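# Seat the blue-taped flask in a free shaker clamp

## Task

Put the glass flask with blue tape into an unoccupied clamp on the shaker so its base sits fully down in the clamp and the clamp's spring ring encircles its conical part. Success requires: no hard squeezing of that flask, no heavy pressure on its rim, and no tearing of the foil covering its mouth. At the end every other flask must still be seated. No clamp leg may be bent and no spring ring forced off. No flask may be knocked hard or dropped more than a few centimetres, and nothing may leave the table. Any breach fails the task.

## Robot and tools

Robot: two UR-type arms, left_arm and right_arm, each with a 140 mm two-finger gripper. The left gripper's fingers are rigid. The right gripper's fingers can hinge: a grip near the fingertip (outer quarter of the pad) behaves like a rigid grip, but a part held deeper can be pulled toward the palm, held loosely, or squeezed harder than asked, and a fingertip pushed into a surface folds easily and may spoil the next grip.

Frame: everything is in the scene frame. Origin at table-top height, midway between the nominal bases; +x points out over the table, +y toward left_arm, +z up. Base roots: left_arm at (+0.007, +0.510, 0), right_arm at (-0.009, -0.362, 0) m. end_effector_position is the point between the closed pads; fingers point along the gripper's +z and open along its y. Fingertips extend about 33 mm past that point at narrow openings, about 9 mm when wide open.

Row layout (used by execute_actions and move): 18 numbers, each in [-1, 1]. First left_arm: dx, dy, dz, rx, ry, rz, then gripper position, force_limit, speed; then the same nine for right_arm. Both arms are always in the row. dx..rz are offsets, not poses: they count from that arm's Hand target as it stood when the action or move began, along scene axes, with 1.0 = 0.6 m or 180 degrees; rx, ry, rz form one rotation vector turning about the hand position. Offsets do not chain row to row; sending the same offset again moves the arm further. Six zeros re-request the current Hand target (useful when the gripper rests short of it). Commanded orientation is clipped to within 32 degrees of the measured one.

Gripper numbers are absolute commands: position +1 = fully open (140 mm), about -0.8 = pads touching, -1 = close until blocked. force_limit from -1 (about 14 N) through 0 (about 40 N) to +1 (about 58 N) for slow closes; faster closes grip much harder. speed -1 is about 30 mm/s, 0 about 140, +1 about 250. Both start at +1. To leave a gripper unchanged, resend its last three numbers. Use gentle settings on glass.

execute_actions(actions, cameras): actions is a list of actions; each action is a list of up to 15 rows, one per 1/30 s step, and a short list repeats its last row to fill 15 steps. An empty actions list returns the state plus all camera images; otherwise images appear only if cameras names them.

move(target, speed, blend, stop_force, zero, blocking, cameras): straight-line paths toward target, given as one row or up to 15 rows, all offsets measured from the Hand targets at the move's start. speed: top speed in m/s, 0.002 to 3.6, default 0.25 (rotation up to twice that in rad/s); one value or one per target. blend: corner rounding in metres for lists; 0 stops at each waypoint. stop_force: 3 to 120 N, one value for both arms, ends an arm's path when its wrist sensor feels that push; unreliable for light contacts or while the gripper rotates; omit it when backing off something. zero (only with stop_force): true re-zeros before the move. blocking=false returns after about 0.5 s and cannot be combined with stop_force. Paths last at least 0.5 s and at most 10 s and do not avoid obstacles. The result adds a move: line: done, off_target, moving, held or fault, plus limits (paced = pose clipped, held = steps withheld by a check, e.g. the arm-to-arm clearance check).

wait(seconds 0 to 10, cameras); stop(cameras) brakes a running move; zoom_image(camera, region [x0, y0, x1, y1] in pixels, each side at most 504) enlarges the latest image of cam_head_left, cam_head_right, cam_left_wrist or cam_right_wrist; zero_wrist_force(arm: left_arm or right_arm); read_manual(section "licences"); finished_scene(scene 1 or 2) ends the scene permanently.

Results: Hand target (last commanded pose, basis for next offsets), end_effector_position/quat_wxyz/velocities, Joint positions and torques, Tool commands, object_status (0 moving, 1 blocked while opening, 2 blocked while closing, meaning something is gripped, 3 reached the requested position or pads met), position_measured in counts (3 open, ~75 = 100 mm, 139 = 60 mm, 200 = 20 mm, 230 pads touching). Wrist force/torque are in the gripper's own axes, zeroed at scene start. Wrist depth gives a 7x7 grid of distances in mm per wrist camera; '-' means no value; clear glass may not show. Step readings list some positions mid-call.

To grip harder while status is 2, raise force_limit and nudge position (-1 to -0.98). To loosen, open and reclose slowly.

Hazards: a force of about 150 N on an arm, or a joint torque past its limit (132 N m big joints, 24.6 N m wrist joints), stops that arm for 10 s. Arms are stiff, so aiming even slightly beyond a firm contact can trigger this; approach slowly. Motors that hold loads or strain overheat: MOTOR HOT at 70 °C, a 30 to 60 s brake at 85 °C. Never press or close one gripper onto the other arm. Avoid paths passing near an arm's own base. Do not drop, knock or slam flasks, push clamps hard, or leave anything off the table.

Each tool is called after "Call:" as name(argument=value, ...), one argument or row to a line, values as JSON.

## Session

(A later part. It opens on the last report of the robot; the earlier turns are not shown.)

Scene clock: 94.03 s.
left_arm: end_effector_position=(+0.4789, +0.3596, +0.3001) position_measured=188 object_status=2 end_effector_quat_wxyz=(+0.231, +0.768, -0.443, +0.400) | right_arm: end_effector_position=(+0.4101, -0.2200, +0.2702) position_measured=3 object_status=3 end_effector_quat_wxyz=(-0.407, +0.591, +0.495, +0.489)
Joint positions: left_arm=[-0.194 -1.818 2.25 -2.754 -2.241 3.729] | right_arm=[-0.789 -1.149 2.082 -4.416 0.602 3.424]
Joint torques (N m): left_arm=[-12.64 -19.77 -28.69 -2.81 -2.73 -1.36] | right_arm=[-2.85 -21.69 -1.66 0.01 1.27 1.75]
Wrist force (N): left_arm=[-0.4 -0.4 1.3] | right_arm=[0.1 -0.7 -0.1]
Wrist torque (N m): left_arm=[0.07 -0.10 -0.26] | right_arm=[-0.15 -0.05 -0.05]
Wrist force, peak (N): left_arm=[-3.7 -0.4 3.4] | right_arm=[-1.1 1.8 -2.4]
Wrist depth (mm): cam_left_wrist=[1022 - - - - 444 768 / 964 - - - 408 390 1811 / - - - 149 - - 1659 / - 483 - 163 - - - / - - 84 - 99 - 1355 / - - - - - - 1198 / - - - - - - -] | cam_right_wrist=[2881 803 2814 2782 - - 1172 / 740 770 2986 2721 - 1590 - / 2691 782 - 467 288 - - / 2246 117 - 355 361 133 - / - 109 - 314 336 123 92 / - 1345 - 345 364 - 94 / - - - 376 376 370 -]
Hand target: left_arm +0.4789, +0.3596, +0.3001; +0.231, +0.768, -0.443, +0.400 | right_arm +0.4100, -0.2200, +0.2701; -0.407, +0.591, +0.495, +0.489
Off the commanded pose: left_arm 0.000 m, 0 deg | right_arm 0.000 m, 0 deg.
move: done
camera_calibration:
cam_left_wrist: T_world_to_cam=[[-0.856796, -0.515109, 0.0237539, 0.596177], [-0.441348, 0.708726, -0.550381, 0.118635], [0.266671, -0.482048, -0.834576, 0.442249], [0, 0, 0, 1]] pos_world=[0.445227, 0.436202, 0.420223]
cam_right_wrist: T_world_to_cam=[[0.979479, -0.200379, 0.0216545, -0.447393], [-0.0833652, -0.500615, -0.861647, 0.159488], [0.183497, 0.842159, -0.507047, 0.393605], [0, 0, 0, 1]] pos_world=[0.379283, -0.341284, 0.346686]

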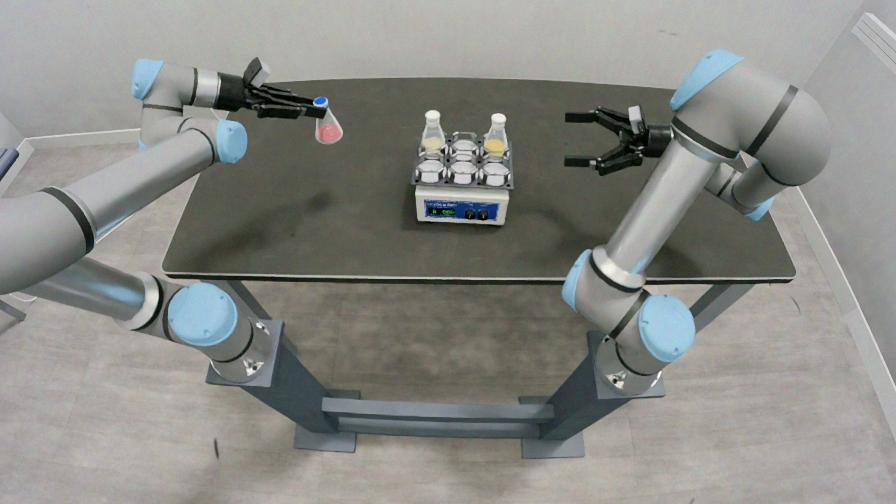

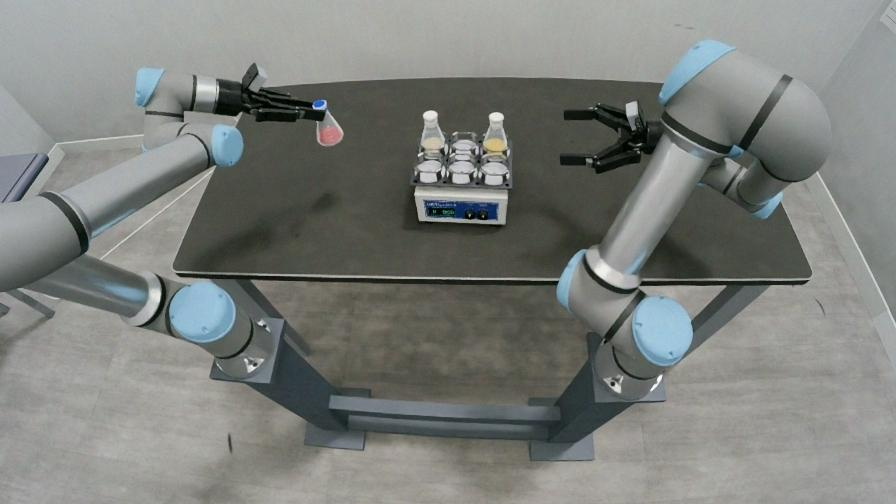

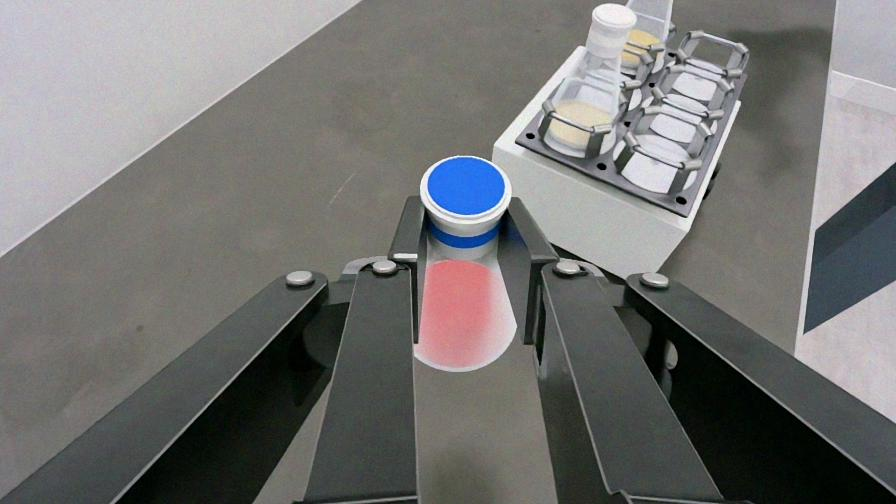

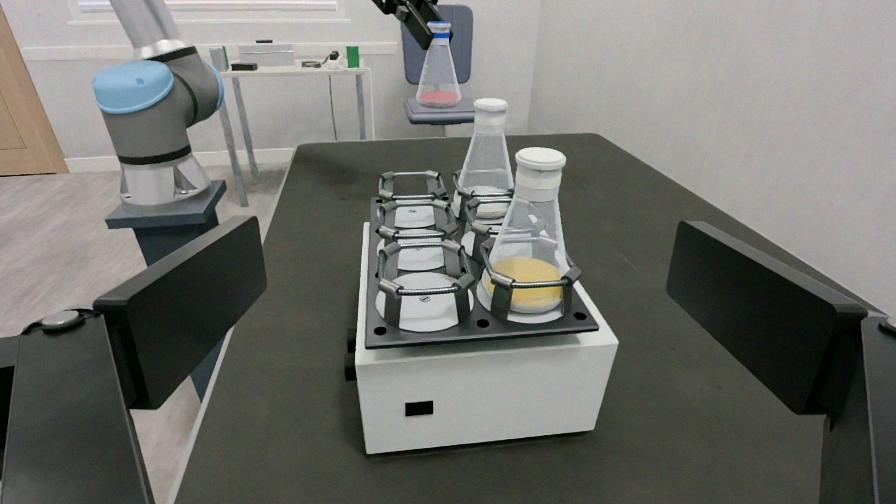

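Call:
move(
  target=[
    [0,0,0.06,0,0,0,-1,-0.05,-1,0,0,0,0,0,0,1,1,1],
    [-0.1115,-0.5477,0.06,0,0,0,-1,-0.05,-1,0,0,0,0,0,0,1,1,1],
  ],
  cameras=["all"],
  blend=[0.03,0],
  speed=0.15,
)

Call:
zoom_image(
  camera="cam_right_wrist",
  region=[320, 40, 600, 340],
)

Call:
zoom_image(
  camera="cam_head_left",
  region=[410, 95, 520, 195],
)

Call:
zoom_image(
  camera="cam_head_right",
  region=[410, 95, 520, 195],
)

Scene clock: 107.00 s.
left_arm: end_effector_position=(+0.4119, +0.0311, +0.3361) position_measured=188 object_status=2 end_effector_quat_wxyz=(+0.231, +0.768, -0.443, +0.400) | right_arm: end_effector_position=(+0.4100, -0.2200, +0.2701) position_measured=3 object_status=3 end_effector_quat_wxyz=(-0.407, +0.591, +0.495, +0.489)
Joint positions: left_arm=[-1.117 -1.726 2.117 -2.923 -1.52 3.106] | right_arm=[-0.789 -1.149 2.082 -4.416 0.602 3.424]
Joint torques (N m): left_arm=[-6.05 -13.61 -23.51 -3.05 0.97 -0.25] | right_arm=[-11.99 -18.77 -1.44 0.13 1.96 1.15]
Wrist force (N): left_arm=[-0.6 -0.6 1.5] | right_arm=[0.1 -1.2 -0.1]
Wrist torque (N m): left_arm=[0.04 -0.10 -0.26] | right_arm=[-0.25 -0.06 -0.05]
Wrist force, peak (N): left_arm=[-2.7 -0.5 2.9] | right_arm=[-0.1 -1.5 0.0]
Wrist depth (mm): cam_left_wrist=[- - 704 - 770 332 301 / - - - - - 645 - / - 597 - 149 610 - 1603 / - 531 - 163 - 587 1429 / 482 - 84 221 99 - 570 / - - - 289 - - - / - - - - - - -] | cam_right_wrist=[2401 742 2782 2605 - 1493 - / 718 744 - 2354 2148 1943 1237 / 2782 792 3023 447 297 1677 1237 / 2267 117 - 360 675 133 1269 / - 109 - 315 334 116 92 / - 1269 - 343 362 - 94 / - - - 374 372 - -]
Hand target: left_arm +0.4120, +0.0310, +0.3361; +0.231, +0.768, -0.443, +0.400 | right_arm +0.4100, -0.2200, +0.2701; -0.407, +0.591, +0.495, +0.489
Off the commanded pose: left_arm 0.000 m, 0 deg | right_arm 0.000 m, 0 deg.
move: done; blend cut to 0.018 m at target 1
camera_calibration:
cam_left_wrist: T_world_to_cam=[[-0.856871, -0.514981, 0.0238187, 0.368638], [-0.441265, 0.708759, -0.550405, 0.341742], [0.266566, -0.482136, -0.834558, 0.331801], [0, 0, 0, 1]] pos_world=[0.378227, 0.107602, 0.456223]
cam_right_wrist: T_world_to_cam=[[0.979546, -0.200084, 0.0213589, -0.447214], [-0.0834618, -0.500583, -0.861656, 0.159453], [0.183096, 0.842249, -0.507043, 0.393736], [0, 0, 0, 1]] pos_world=[0.379284, -0.341285, 0.346587]

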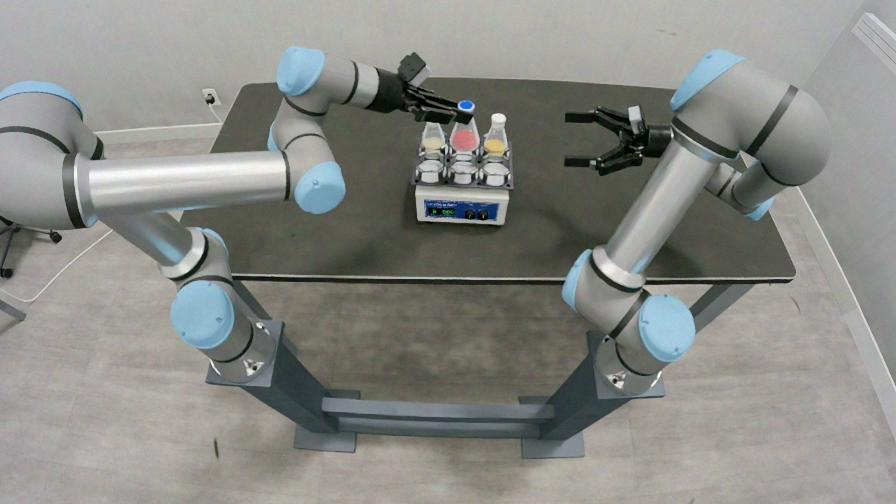

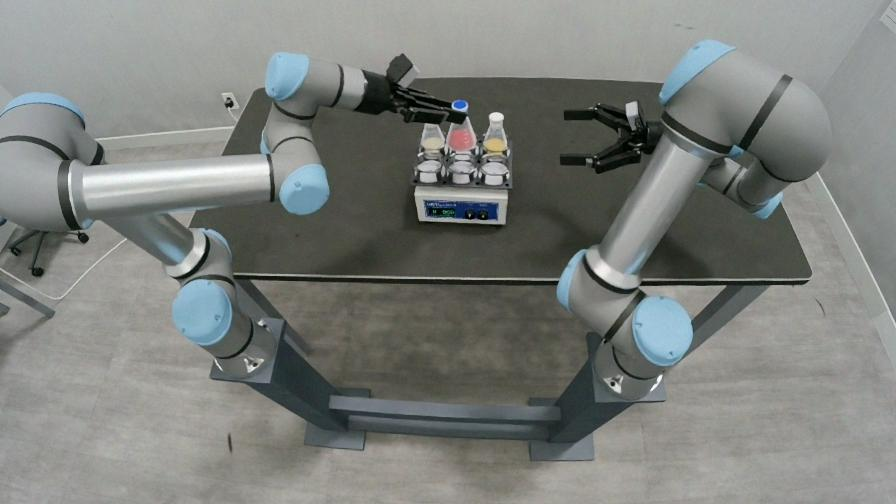

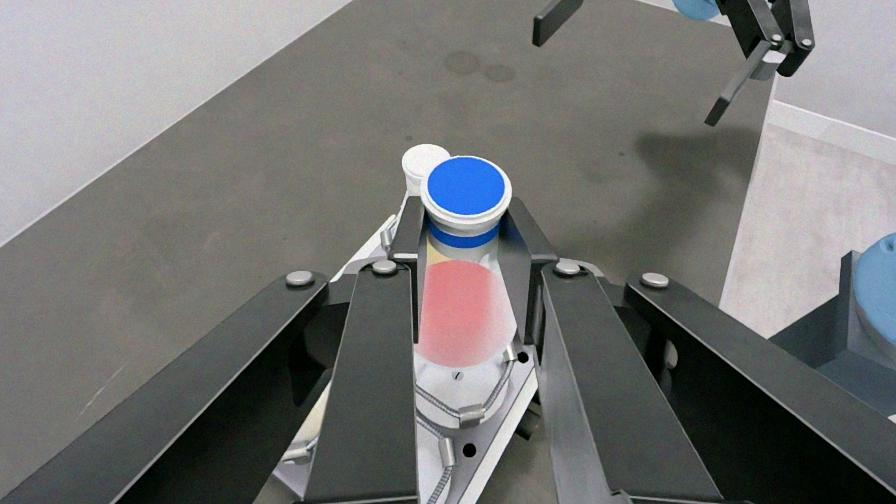

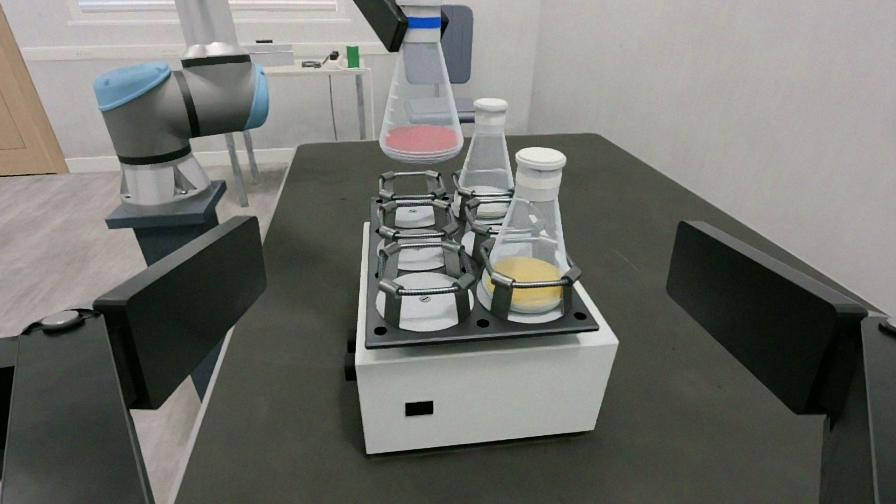

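Scaled by 1.680 from the camera's 896x504 image, which has a finer 1280x720 frame.

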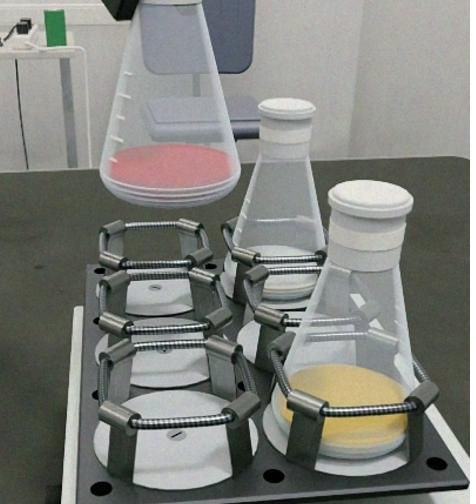

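Scaled by 4.582 from the camera's 896x504 image, which has a finer 1280x720 frame.

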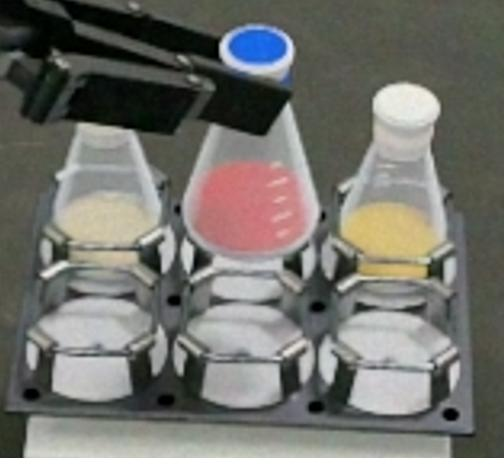

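Scaled by 4.582 from the camera's 896x504 image, which has a finer 1280x720 frame.

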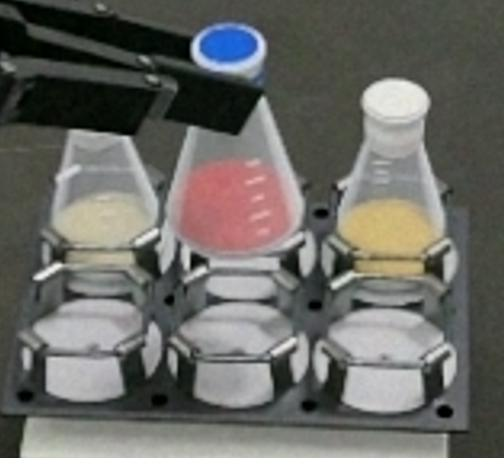

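Call:
move(
  target=[-0.0075,0.0017,-0.0717,0,0,0,-1,-0.05,-1,0,0,0,0,0,0,1,1,1],
  cameras=["cam_left_wrist","cam_right_wrist","cam_head_left","cam_head_right"],
  speed=0.1,
)

Call:
zoom_image(
  camera="cam_right_wrist",
  region=[350, 60, 530, 280],
)

Call:
zoom_image(
  camera="cam_head_left",
  region=[410, 95, 520, 195],
)

Call:
zoom_image(
  camera="cam_head_right",
  region=[410, 95, 520, 195],
)

Call:
zoom_image(
  camera="cam_left_wrist",
  region=[350, 240, 600, 500],
)

Scene clock: 114.00 s.
left_arm: end_effector_position=(+0.4074, +0.0320, +0.2931) position_measured=188 object_status=2 end_effector_quat_wxyz=(+0.231, +0.768, -0.443, +0.400) | right_arm: end_effector_position=(+0.4100, -0.2200, +0.2701) position_measured=3 object_status=3 end_effector_quat_wxyz=(-0.407, +0.591, +0.495, +0.489)
Joint positions: left_arm=[-1.127 -1.683 2.204 -3.051 -1.511 3.1] | right_arm=[-0.789 -1.149 2.082 -4.416 0.602 3.424]
Joint torques (N m): left_arm=[10.23 -19.17 -16.86 -5.49 -1.56 0.92] | right_arm=[-10.66 -17.91 -1.21 0.32 2.05 0.98]
Wrist force (N): left_arm=[-0.5 -0.6 1.3] | right_arm=[0.2 -0.9 0.0]
Wrist torque (N m): left_arm=[0.04 -0.09 -0.13] | right_arm=[-0.19 -0.08 -0.05]
Wrist force, peak (N): left_arm=[-2.1 -0.5 2.2] | right_arm=[0.3 -1.4 -0.3]
Wrist depth (mm): cam_left_wrist=[- 1103 - - - 690 801 / - 659 - - - - 1868 / - - 542 149 543 - 1560 / - 496 - 163 122 507 1438 / 443 - 84 226 99 1248 - / - - - - - - - / - - - - - - -] | cam_right_wrist=[2633 740 333 2524 2449 1774 - / 649 751 2915 2950 - 1493 1206 / 2782 790 - 387 300 - 1189 / 2058 122 - 357 355 133 1302 / - 109 340 315 336 124 92 / - 1296 - 343 367 442 94 / - - - 376 388 380 -]
Hand target: left_arm +0.4075, +0.0320, +0.2931; +0.231, +0.768, -0.443, +0.400 | right_arm +0.4100, -0.2200, +0.2701; -0.407, +0.591, +0.495, +0.489
Off the commanded pose: left_arm 0.000 m, 0 deg | right_arm 0.000 m, 0 deg.
move: done
camera_calibration:
cam_left_wrist: T_world_to_cam=[[-0.856893, -0.514945, 0.0237904, 0.366286], [-0.441222, 0.708785, -0.550406, 0.315433], [0.266567, -0.482136, -0.834558, 0.297548], [0, 0, 0, 1]] pos_world=[0.373727, 0.108502, 0.413223]
cam_right_wrist: T_world_to_cam=[[0.979546, -0.200084, 0.0213589, -0.447214], [-0.0834618, -0.500583, -0.861656, 0.159453], [0.183096, 0.842249, -0.507043, 0.393736], [0, 0, 0, 1]] pos_world=[0.379284, -0.341285, 0.346587]

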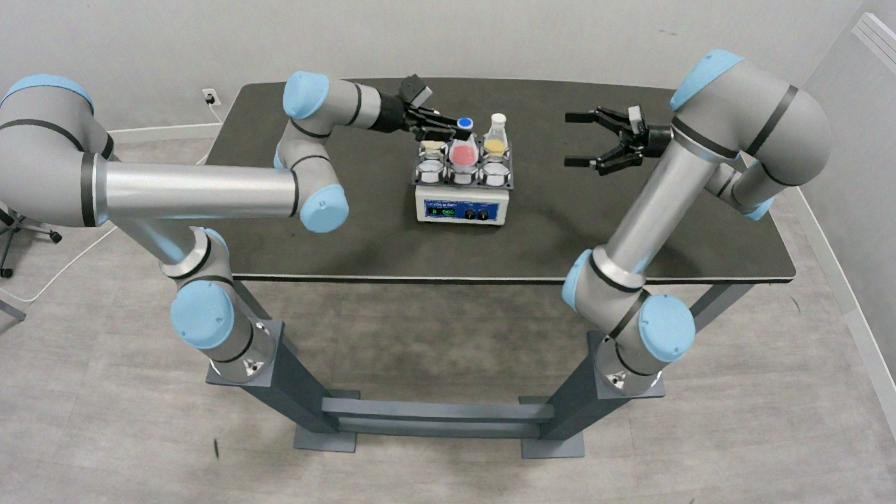

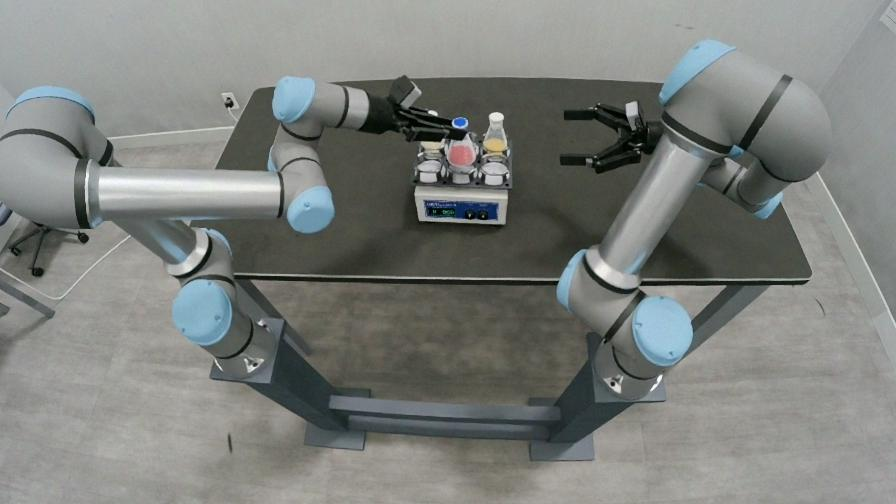

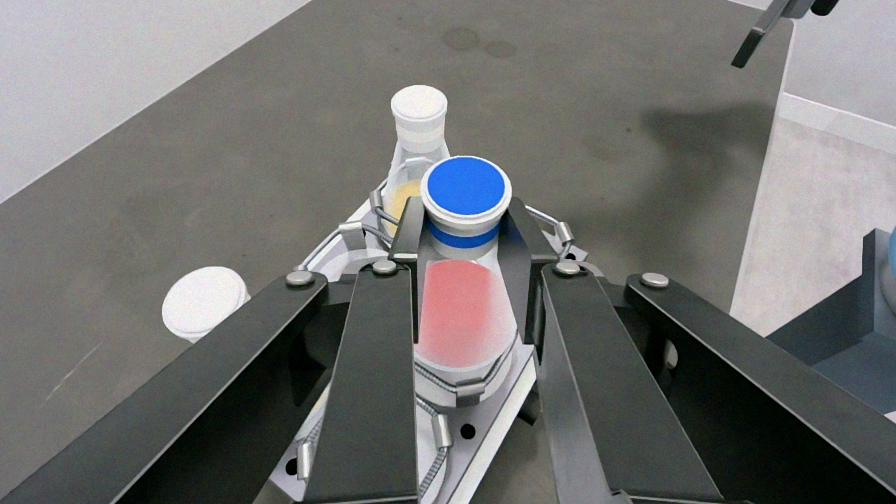

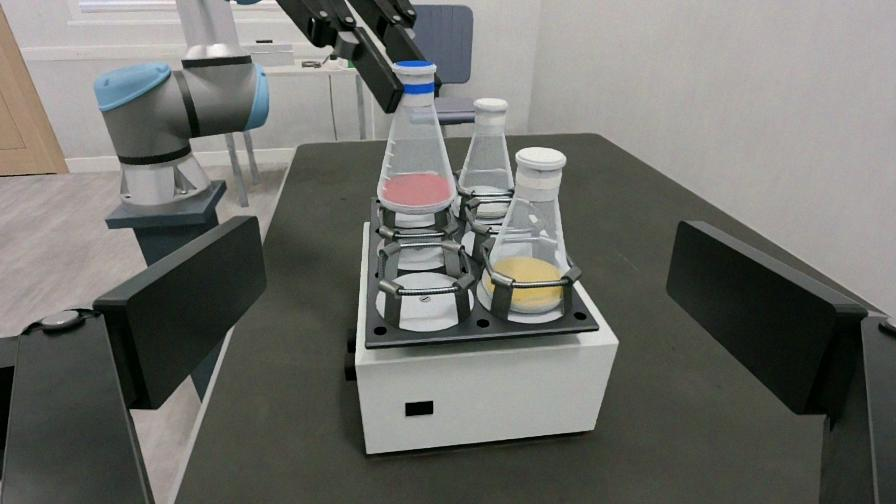

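Scaled by 2.291 from the camera's 896x504 image, which has a finer 1280x720 frame.

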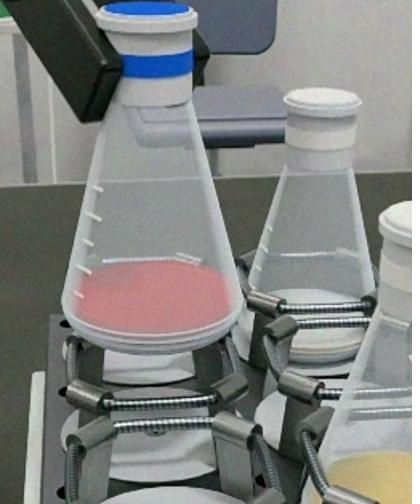

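Scaled by 4.582 from the camera's 896x504 image, which has a finer 1280x720 frame.

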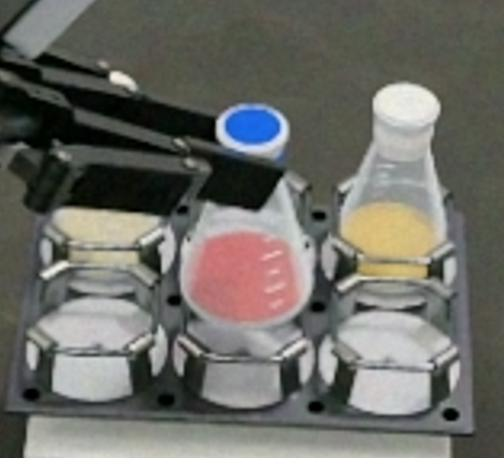

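Scaled by 4.582 from the camera's 896x504 image, which has a finer 1280x720 frame.

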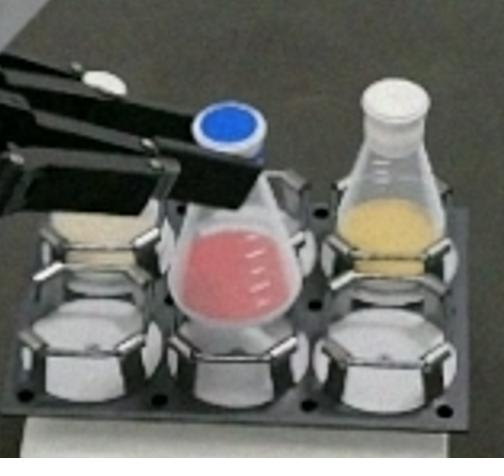

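Scaled by 1.938 from the camera's 896x504 image, which has a finer 1280x720 frame.

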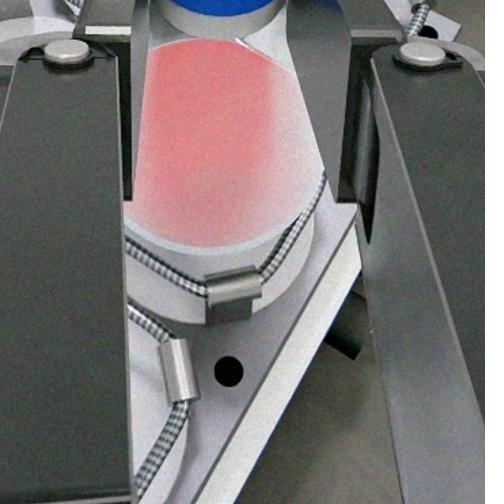

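Call:
move(
  target=[0.0005,0,-0.083,0,0,0,-1,-0.05,-1,0,0,0,0,0,0,1,1,1],
  cameras=["cam_left_wrist","cam_right_wrist"],
  speed=0.02,
  stop_force=20,
)

Call:
zoom_image(
  camera="cam_right_wrist",
  region=[350, 60, 530, 280],
)

Call:
zoom_image(
  camera="cam_left_wrist",
  region=[350, 120, 600, 380],
)

Scene clock: 123.70 s.
left_arm: end_effector_position=(+0.4076, +0.0320, +0.2726) position_measured=188 object_status=2 end_effector_quat_wxyz=(+0.231, +0.768, -0.443, +0.400) | right_arm: end_effector_position=(+0.4100, -0.2200, +0.2701) position_measured=3 object_status=3 end_effector_quat_wxyz=(-0.407, +0.591, +0.495, +0.489)
Joint positions: left_arm=[-1.127 -1.65 2.237 -3.118 -1.511 3.1] | right_arm=[-0.789 -1.149 2.082 -4.416 0.602 3.424]
Joint torques (N m): left_arm=[13.44 -8.65 -16.64 -1.79 0.31 1.03] | right_arm=[-11.88 -17.11 -0.84 0.4 1.73 0.49]
Wrist force (N): left_arm=[10.1 2.2 -5.5] | right_arm=[0.1 -1.0 0.1]
Wrist torque (N m): left_arm=[-0.18 -0.05 -0.25] | right_arm=[-0.22 -0.05 -0.05]
Wrist force, peak (N): left_arm=[20.7 4.0 -14.4] | right_arm=[0.0 -1.4 -0.1]
Wrist depth (mm): cam_left_wrist=[- - 690 706 702 652 - / 956 623 583 577 - - 1706 / - - 515 149 533 - 1560 / - - 100 161 121 478 1482 / 405 153 84 225 99 - - / - - - 217 - - - / - - - - - - -] | cam_right_wrist=[3139 720 349 2751 - - 1194 / 644 744 813 372 - 1383 1160 / 2814 790 - 433 288 1600 1160 / 2288 122 - 358 351 133 1360 / - 109 - 314 337 116 92 / - 1237 - 344 365 - 94 / - 396 - 372 - 368 -]
Hand target: left_arm +0.4076, +0.0320, +0.2726; +0.231, +0.768, -0.443, +0.400 (not the last commanded pose) | right_arm +0.4100, -0.2200, +0.2701; -0.407, +0.591, +0.495, +0.489
Off the commanded pose: left_arm 0.029 m, 0 deg | right_arm 0.000 m, 0 deg.
move: contact (left_arm)
camera_calibration:
cam_left_wrist: T_world_to_cam=[[-0.856871, -0.514975, 0.0239279, 0.366938], [-0.441151, 0.708437, -0.55091, 0.304374], [0.266754, -0.482615, -0.834221, 0.280283], [0, 0, 0, 1]] pos_world=[0.373927, 0.108602, 0.392721]
cam_right_wrist: T_world_to_cam=[[0.979546, -0.200084, 0.0213589, -0.447214], [-0.0834618, -0.500583, -0.861656, 0.159453], [0.183096, 0.842249, -0.507043, 0.393736], [0, 0, 0, 1]] pos_world=[0.379284, -0.341285, 0.346587]
Images, in order (width x height): cam_left_wrist 896x504, cam_right_wrist 896x504.

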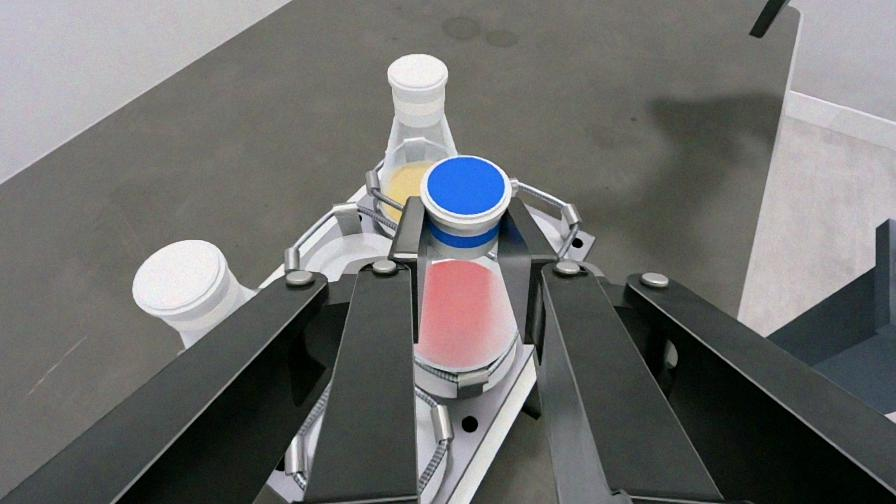

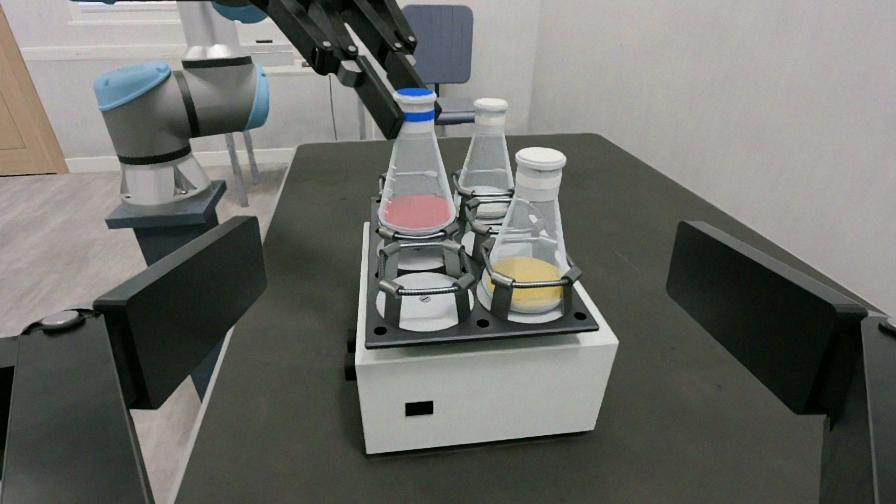

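Scaled by 2.291 from the camera's 896x504 image, which has a finer 1280x720 frame.

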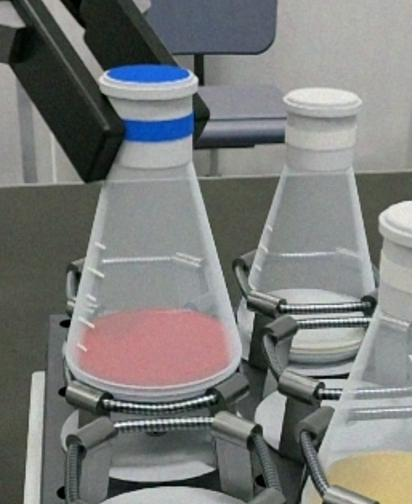

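Scaled by 1.938 from the camera's 896x504 image, which has a finer 1280x720 frame.

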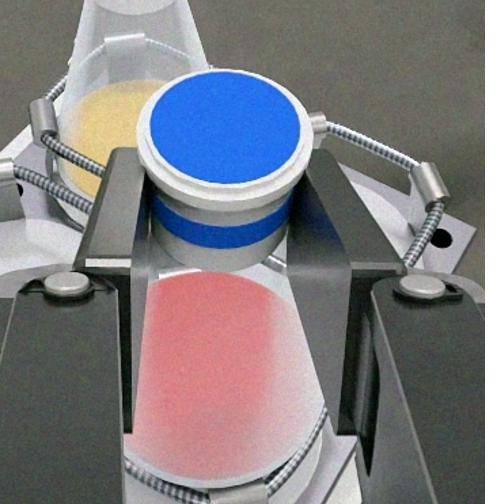

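Call:
move(
  target=[-0.0012,-0.0003,-0.047,0,0,0,-1,-0.05,-1,0,0,0,0,0,0,1,1,1],
  cameras=["cam_left_wrist","cam_right_wrist"],
  speed=0.015,
  stop_force=32,
  zero=false,
)

Call:
zoom_image(
  camera="cam_right_wrist",
  region=[350, 60, 530, 280],
)

Call:
zoom_image(
  camera="cam_left_wrist",
  region=[350, 120, 600, 380],
)

Scene clock: 127.43 s.
left_arm: end_effector_position=(+0.4076, +0.0319, +0.2718) position_measured=188 object_status=2 end_effector_quat_wxyz=(+0.231, +0.768, -0.443, +0.401) | right_arm: end_effector_position=(+0.4100, -0.2200, +0.2701) position_measured=3 object_status=3 end_effector_quat_wxyz=(-0.407, +0.591, +0.495, +0.489)
Joint positions: left_arm=[-1.127 -1.649 2.239 -3.122 -1.511 3.1] | right_arm=[-0.789 -1.149 2.082 -4.416 0.602 3.424]
Joint torques (N m): left_arm=[9.6 -19.11 -19.75 -1.93 -0.6 1.35] | right_arm=[-10.64 -18.73 -1.68 0.63 2.03 -0.08]
Wrist force (N): left_arm=[9.7 1.9 -5.5] | right_arm=[0.2 -0.9 -0.1]
Wrist torque (N m): left_arm=[-0.13 -0.06 -0.29] | right_arm=[-0.18 -0.08 -0.05]
Wrist force, peak (N): left_arm=[28.0 3.3 -20.6] | right_arm=[0.1 -1.5 -0.3]
Wrist depth (mm): cam_left_wrist=[- - 690 - - 696 - / - - - - - - 1492 / - 509 - 152 524 531 1540 / - 485 100 164 122 - 1379 / - - 84 225 99 - - / - - - 215 - - - / - - - - - - -] | cam_right_wrist=[2148 733 350 2551 - - - / 749 749 345 407 - - - / 2661 780 - 436 283 - - / 2167 127 - 360 352 132 1093 / - 109 - 315 329 116 92 / - 1230 431 344 366 - 94 / - - 362 380 365 373 -]
Hand target: left_arm +0.4076, +0.0319, +0.2718; +0.231, +0.768, -0.443, +0.401 (not the last commanded pose) | right_arm +0.4100, -0.2200, +0.2701; -0.407, +0.591, +0.495, +0.489
Off the commanded pose: left_arm 0.027 m, 0 deg | right_arm 0.000 m, 0 deg.
move: contact (left_arm)
camera_calibration:
cam_left_wrist: T_world_to_cam=[[-0.856865, -0.514984, 0.0239473, 0.366899], [-0.440979, 0.708086, -0.551499, 0.304152], [0.267057, -0.483121, -0.833831, 0.27927], [0, 0, 0, 1]] pos_world=[0.373927, 0.108503, 0.391818]
cam_right_wrist: T_world_to_cam=[[0.979546, -0.200084, 0.0213589, -0.447214], [-0.0834618, -0.500583, -0.861656, 0.159453], [0.183096, 0.842249, -0.507043, 0.393736], [0, 0, 0, 1]] pos_world=[0.379284, -0.341285, 0.346587]
Images, in order (width x height): cam_left_wrist 896x504, cam_right_wrist 896x504.

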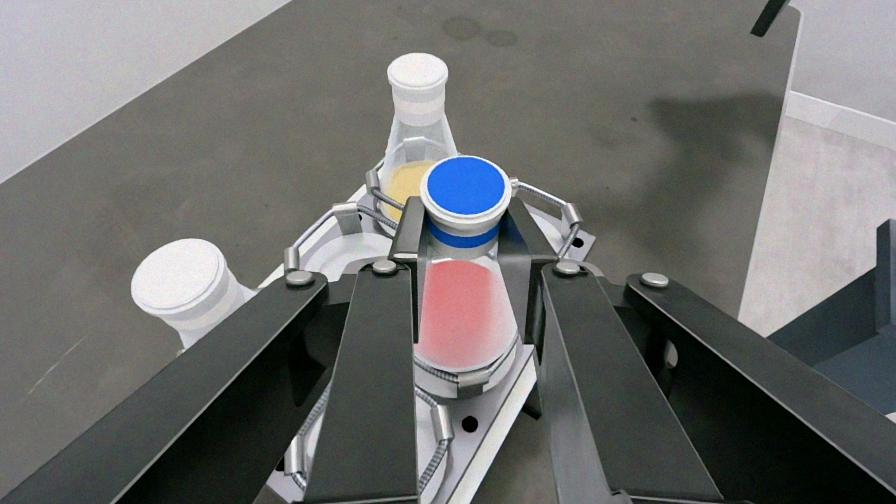

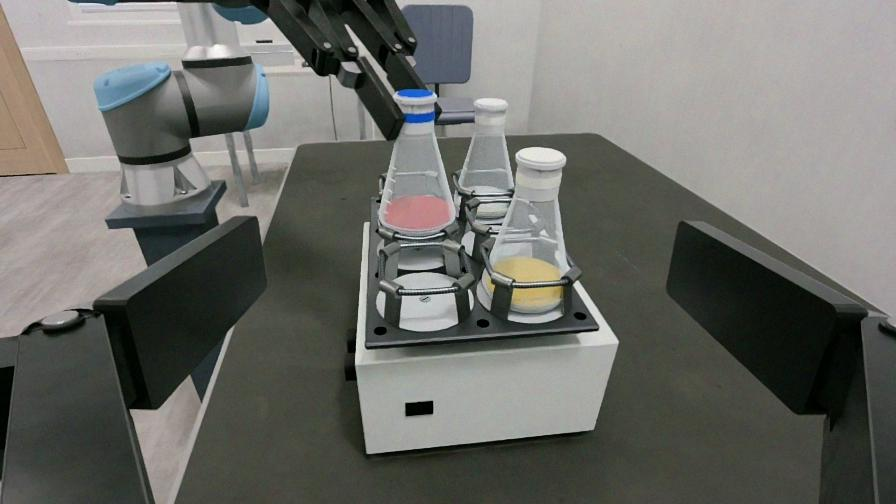

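Scaled by 2.291 from the camera's 896x504 image, which has a finer 1280x720 frame.

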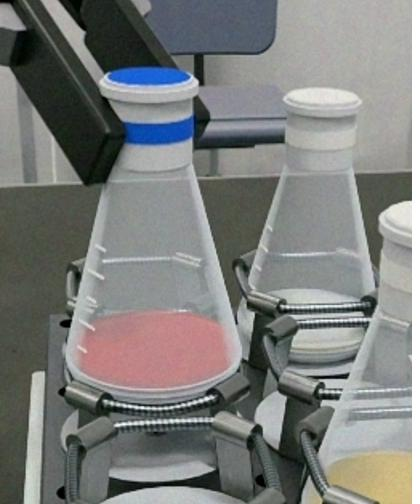

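Scaled by 1.938 from the camera's 896x504 image, which has a finer 1280x720 frame.

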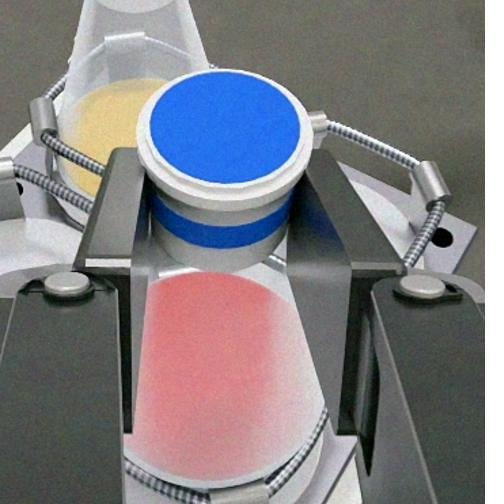

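Call:
move(
  target=[-0.0012,0,-0.045,0,0,0,-1,-0.05,-1,0,0,0,0,0,0,1,1,1],
  cameras=["cam_left_wrist","cam_right_wrist"],
  speed=0.015,
  stop_force=42,
  zero=false,
)

Call:
zoom_image(
  camera="cam_right_wrist",
  region=[350, 60, 530, 280],
)

Call:
zoom_image(
  camera="cam_left_wrist",
  region=[350, 120, 600, 380],
)

Scene clock: 133.80 s.
left_arm: end_effector_position=(+0.4077, +0.0318, +0.2701) position_measured=188 object_status=2 end_effector_quat_wxyz=(+0.232, +0.768, -0.443, +0.401) | right_arm: end_effector_position=(+0.4100, -0.2200, +0.2701) position_measured=3 object_status=3 end_effector_quat_wxyz=(-0.407, +0.591, +0.495, +0.489)
Joint positions: left_arm=[-1.127 -1.645 2.242 -3.13 -1.511 3.1] | right_arm=[-0.789 -1.149 2.082 -4.416 0.602 3.424]
Joint torques (N m): left_arm=[2.47 -2.95 -10.52 6.27 0.06 -0.42] | right_arm=[-10.92 -18.34 -1.74 0.74 1.6 -0.35]
Wrist force (N): left_arm=[25.3 2.8 -13.2] | right_arm=[0.3 -0.9 0.0]
Wrist torque (N m): left_arm=[-0.08 0.02 -0.24] | right_arm=[-0.20 -0.10 -0.05]
Wrist force, peak (N): left_arm=[34.8 2.7 -25.8] | right_arm=[0.3 -1.4 0.0]
Wrist depth (mm): cam_left_wrist=[- - - - - 714 - / - - - 303 581 - 2027 / - 508 503 152 - - 1571 / 437 453 254 161 271 461 1371 / 408 149 84 226 99 - - / - - - 214 - - - / - - - - - - -] | cam_right_wrist=[2551 738 355 2721 - - 1237 / 678 751 354 407 - 1511 - / 2814 777 - 442 290 - - / 2075 117 - 358 360 133 1103 / - 109 - 317 333 116 92 / - 1309 410 343 359 - 94 / - - 362 360 - - -]
Hand target: left_arm +0.4077, +0.0318, +0.2701; +0.232, +0.768, -0.443, +0.401 (not the last commanded pose) | right_arm +0.4100, -0.2200, +0.2701; -0.407, +0.591, +0.495, +0.489
Off the commanded pose: left_arm 0.025 m, 0 deg | right_arm 0.000 m, 0 deg.
move: contact (left_arm)
camera_calibration:
cam_left_wrist: T_world_to_cam=[[-0.856861, -0.514984, 0.0240772, 0.366856], [-0.440676, 0.707385, -0.55264, 0.303448], [0.267569, -0.484146, -0.833072, 0.277465], [0, 0, 0, 1]] pos_world=[0.373826, 0.108604, 0.390013]
cam_right_wrist: T_world_to_cam=[[0.979546, -0.200084, 0.0213589, -0.447214], [-0.0834618, -0.500583, -0.861656, 0.159453], [0.183096, 0.842249, -0.507043, 0.393736], [0, 0, 0, 1]] pos_world=[0.379284, -0.341285, 0.346587]
Images, in order (width x height): cam_left_wrist 896x504, cam_right_wrist 896x504.

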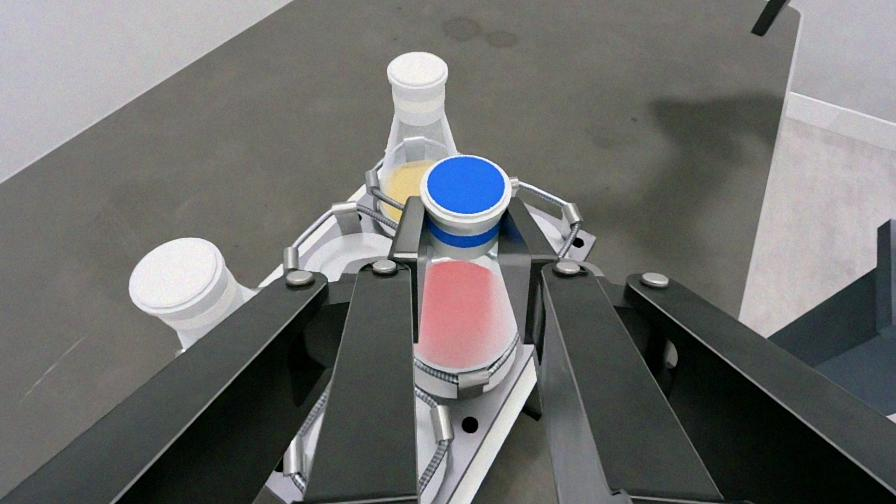

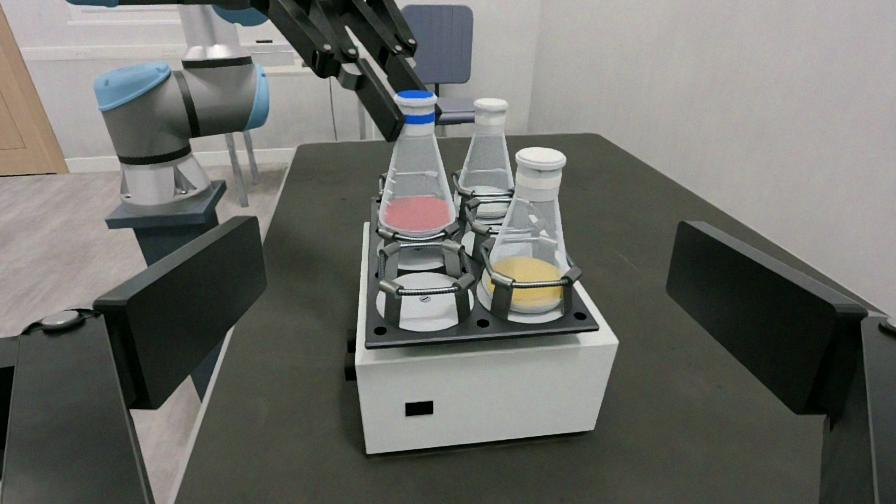

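Scaled by 2.291 from the camera's 896x504 image, which has a finer 1280x720 frame.

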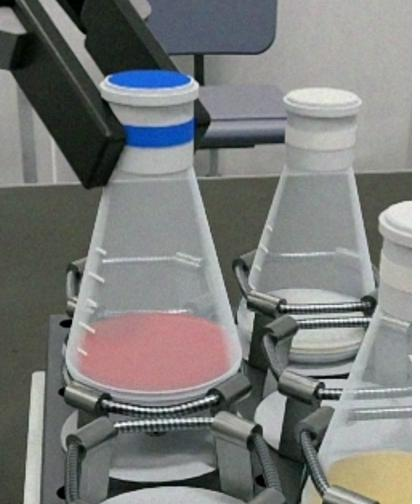

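Scaled by 1.938 from the camera's 896x504 image, which has a finer 1280x720 frame.

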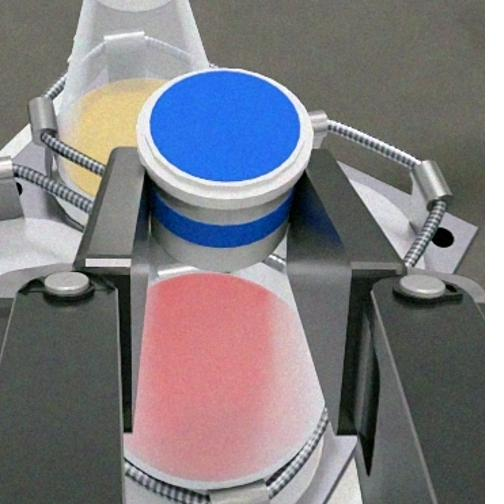

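Call:
move(
  target=[-0.0012,0,-0.042,0,0,0,-1,-0.05,-1,0,0,0,0,0,0,1,1,1],
  cameras=["cam_right_wrist"],
  speed=0.015,
  stop_force=52,
  zero=false,
)

Call:
zoom_image(
  camera="cam_right_wrist",
  region=[350, 60, 530, 280],
)

Scene clock: 137.97 s.
left_arm: end_effector_position=(+0.4092, +0.0272, +0.2673) position_measured=188 object_status=2 end_effector_quat_wxyz=(+0.249, +0.753, -0.433, +0.427) | right_arm: end_effector_position=(+0.4100, -0.2200, +0.2701) position_measured=3 object_status=3 end_effector_quat_wxyz=(-0.407, +0.591, +0.495, +0.489)
Joint positions: left_arm=[-1.129 -1.602 2.283 -3.286 -1.51 3.099] | right_arm=[-0.789 -1.149 2.082 -4.416 0.602 3.424]
Joint torques (N m): left_arm=[-22.07 -1.06 -6.37 10.06 -4.29 0.25] | right_arm=[-10.92 -17.98 -1.96 0.44 1.78 -0.79]
Wrist force (N): left_arm=[31.3 -10.4 -26.6] | right_arm=[0.1 -1.0 -0.2]
Wrist torque (N m): left_arm=[0.49 -0.32 -0.10] | right_arm=[-0.21 -0.08 -0.05]
Wrist force, peak (N): left_arm=[31.4 -0.3 -44.3] | right_arm=[0.1 -1.5 0.0]
Wrist depth (mm): cam_left_wrist=[- - 785 755 - 801 - / - - 638 240 - 661 - / 539 526 569 151 526 - 1647 / 475 483 105 160 122 490 1438 / 397 143 84 224 99 447 1348 / - - - 207 - - 498 / - - - - - - -] | cam_right_wrist=[2782 724 360 2751 - 1943 - / 2782 740 366 405 1841 - - / 2782 777 894 422 288 1600 - / 2148 127 638 360 357 133 634 / - 109 494 316 334 116 92 / - 1302 417 342 368 - 94 / - - 360 369 368 - -]
Hand target: left_arm +0.4070, +0.0318, +0.2449; +0.232, +0.768, -0.443, +0.401 | right_arm +0.4100, -0.2200, +0.2701; -0.407, +0.591, +0.495, +0.489
Off the commanded pose: left_arm 0.023 m, 4 deg | right_arm 0.000 m, 0 deg.
move: off_target (left_arm)
camera_calibration:
cam_right_wrist: T_world_to_cam=[[0.979546, -0.200084, 0.0213589, -0.447214], [-0.0834618, -0.500583, -0.861656, 0.159453], [0.183096, 0.842249, -0.507043, 0.393736], [0, 0, 0, 1]] pos_world=[0.379284, -0.341285, 0.346587]
Images, in order (width x height): cam_right_wrist 896x504.

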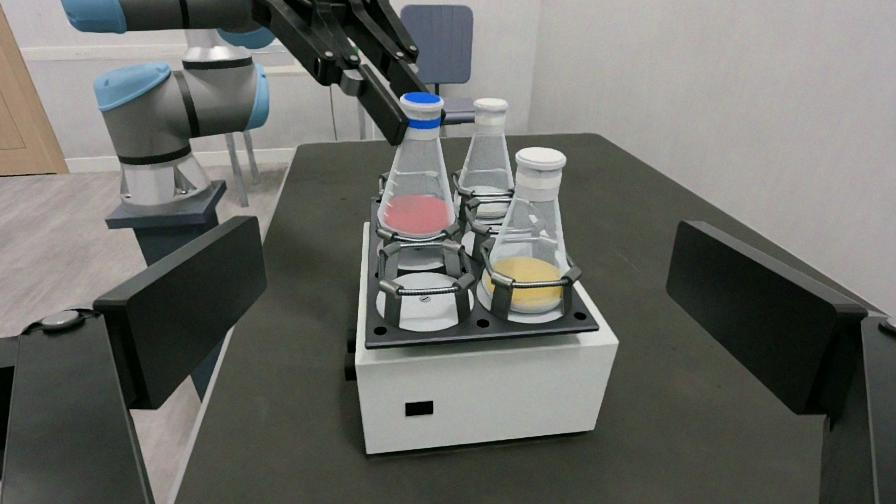

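Scaled by 2.291 from the camera's 896x504 image, which has a finer 1280x720 frame.

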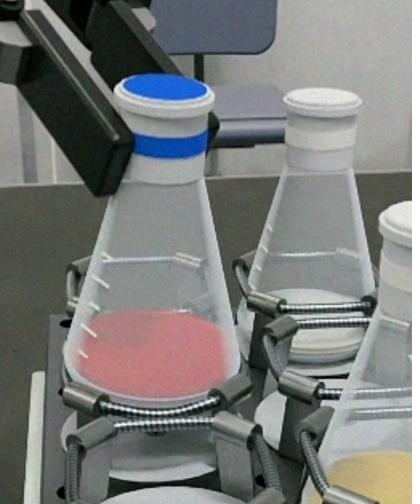

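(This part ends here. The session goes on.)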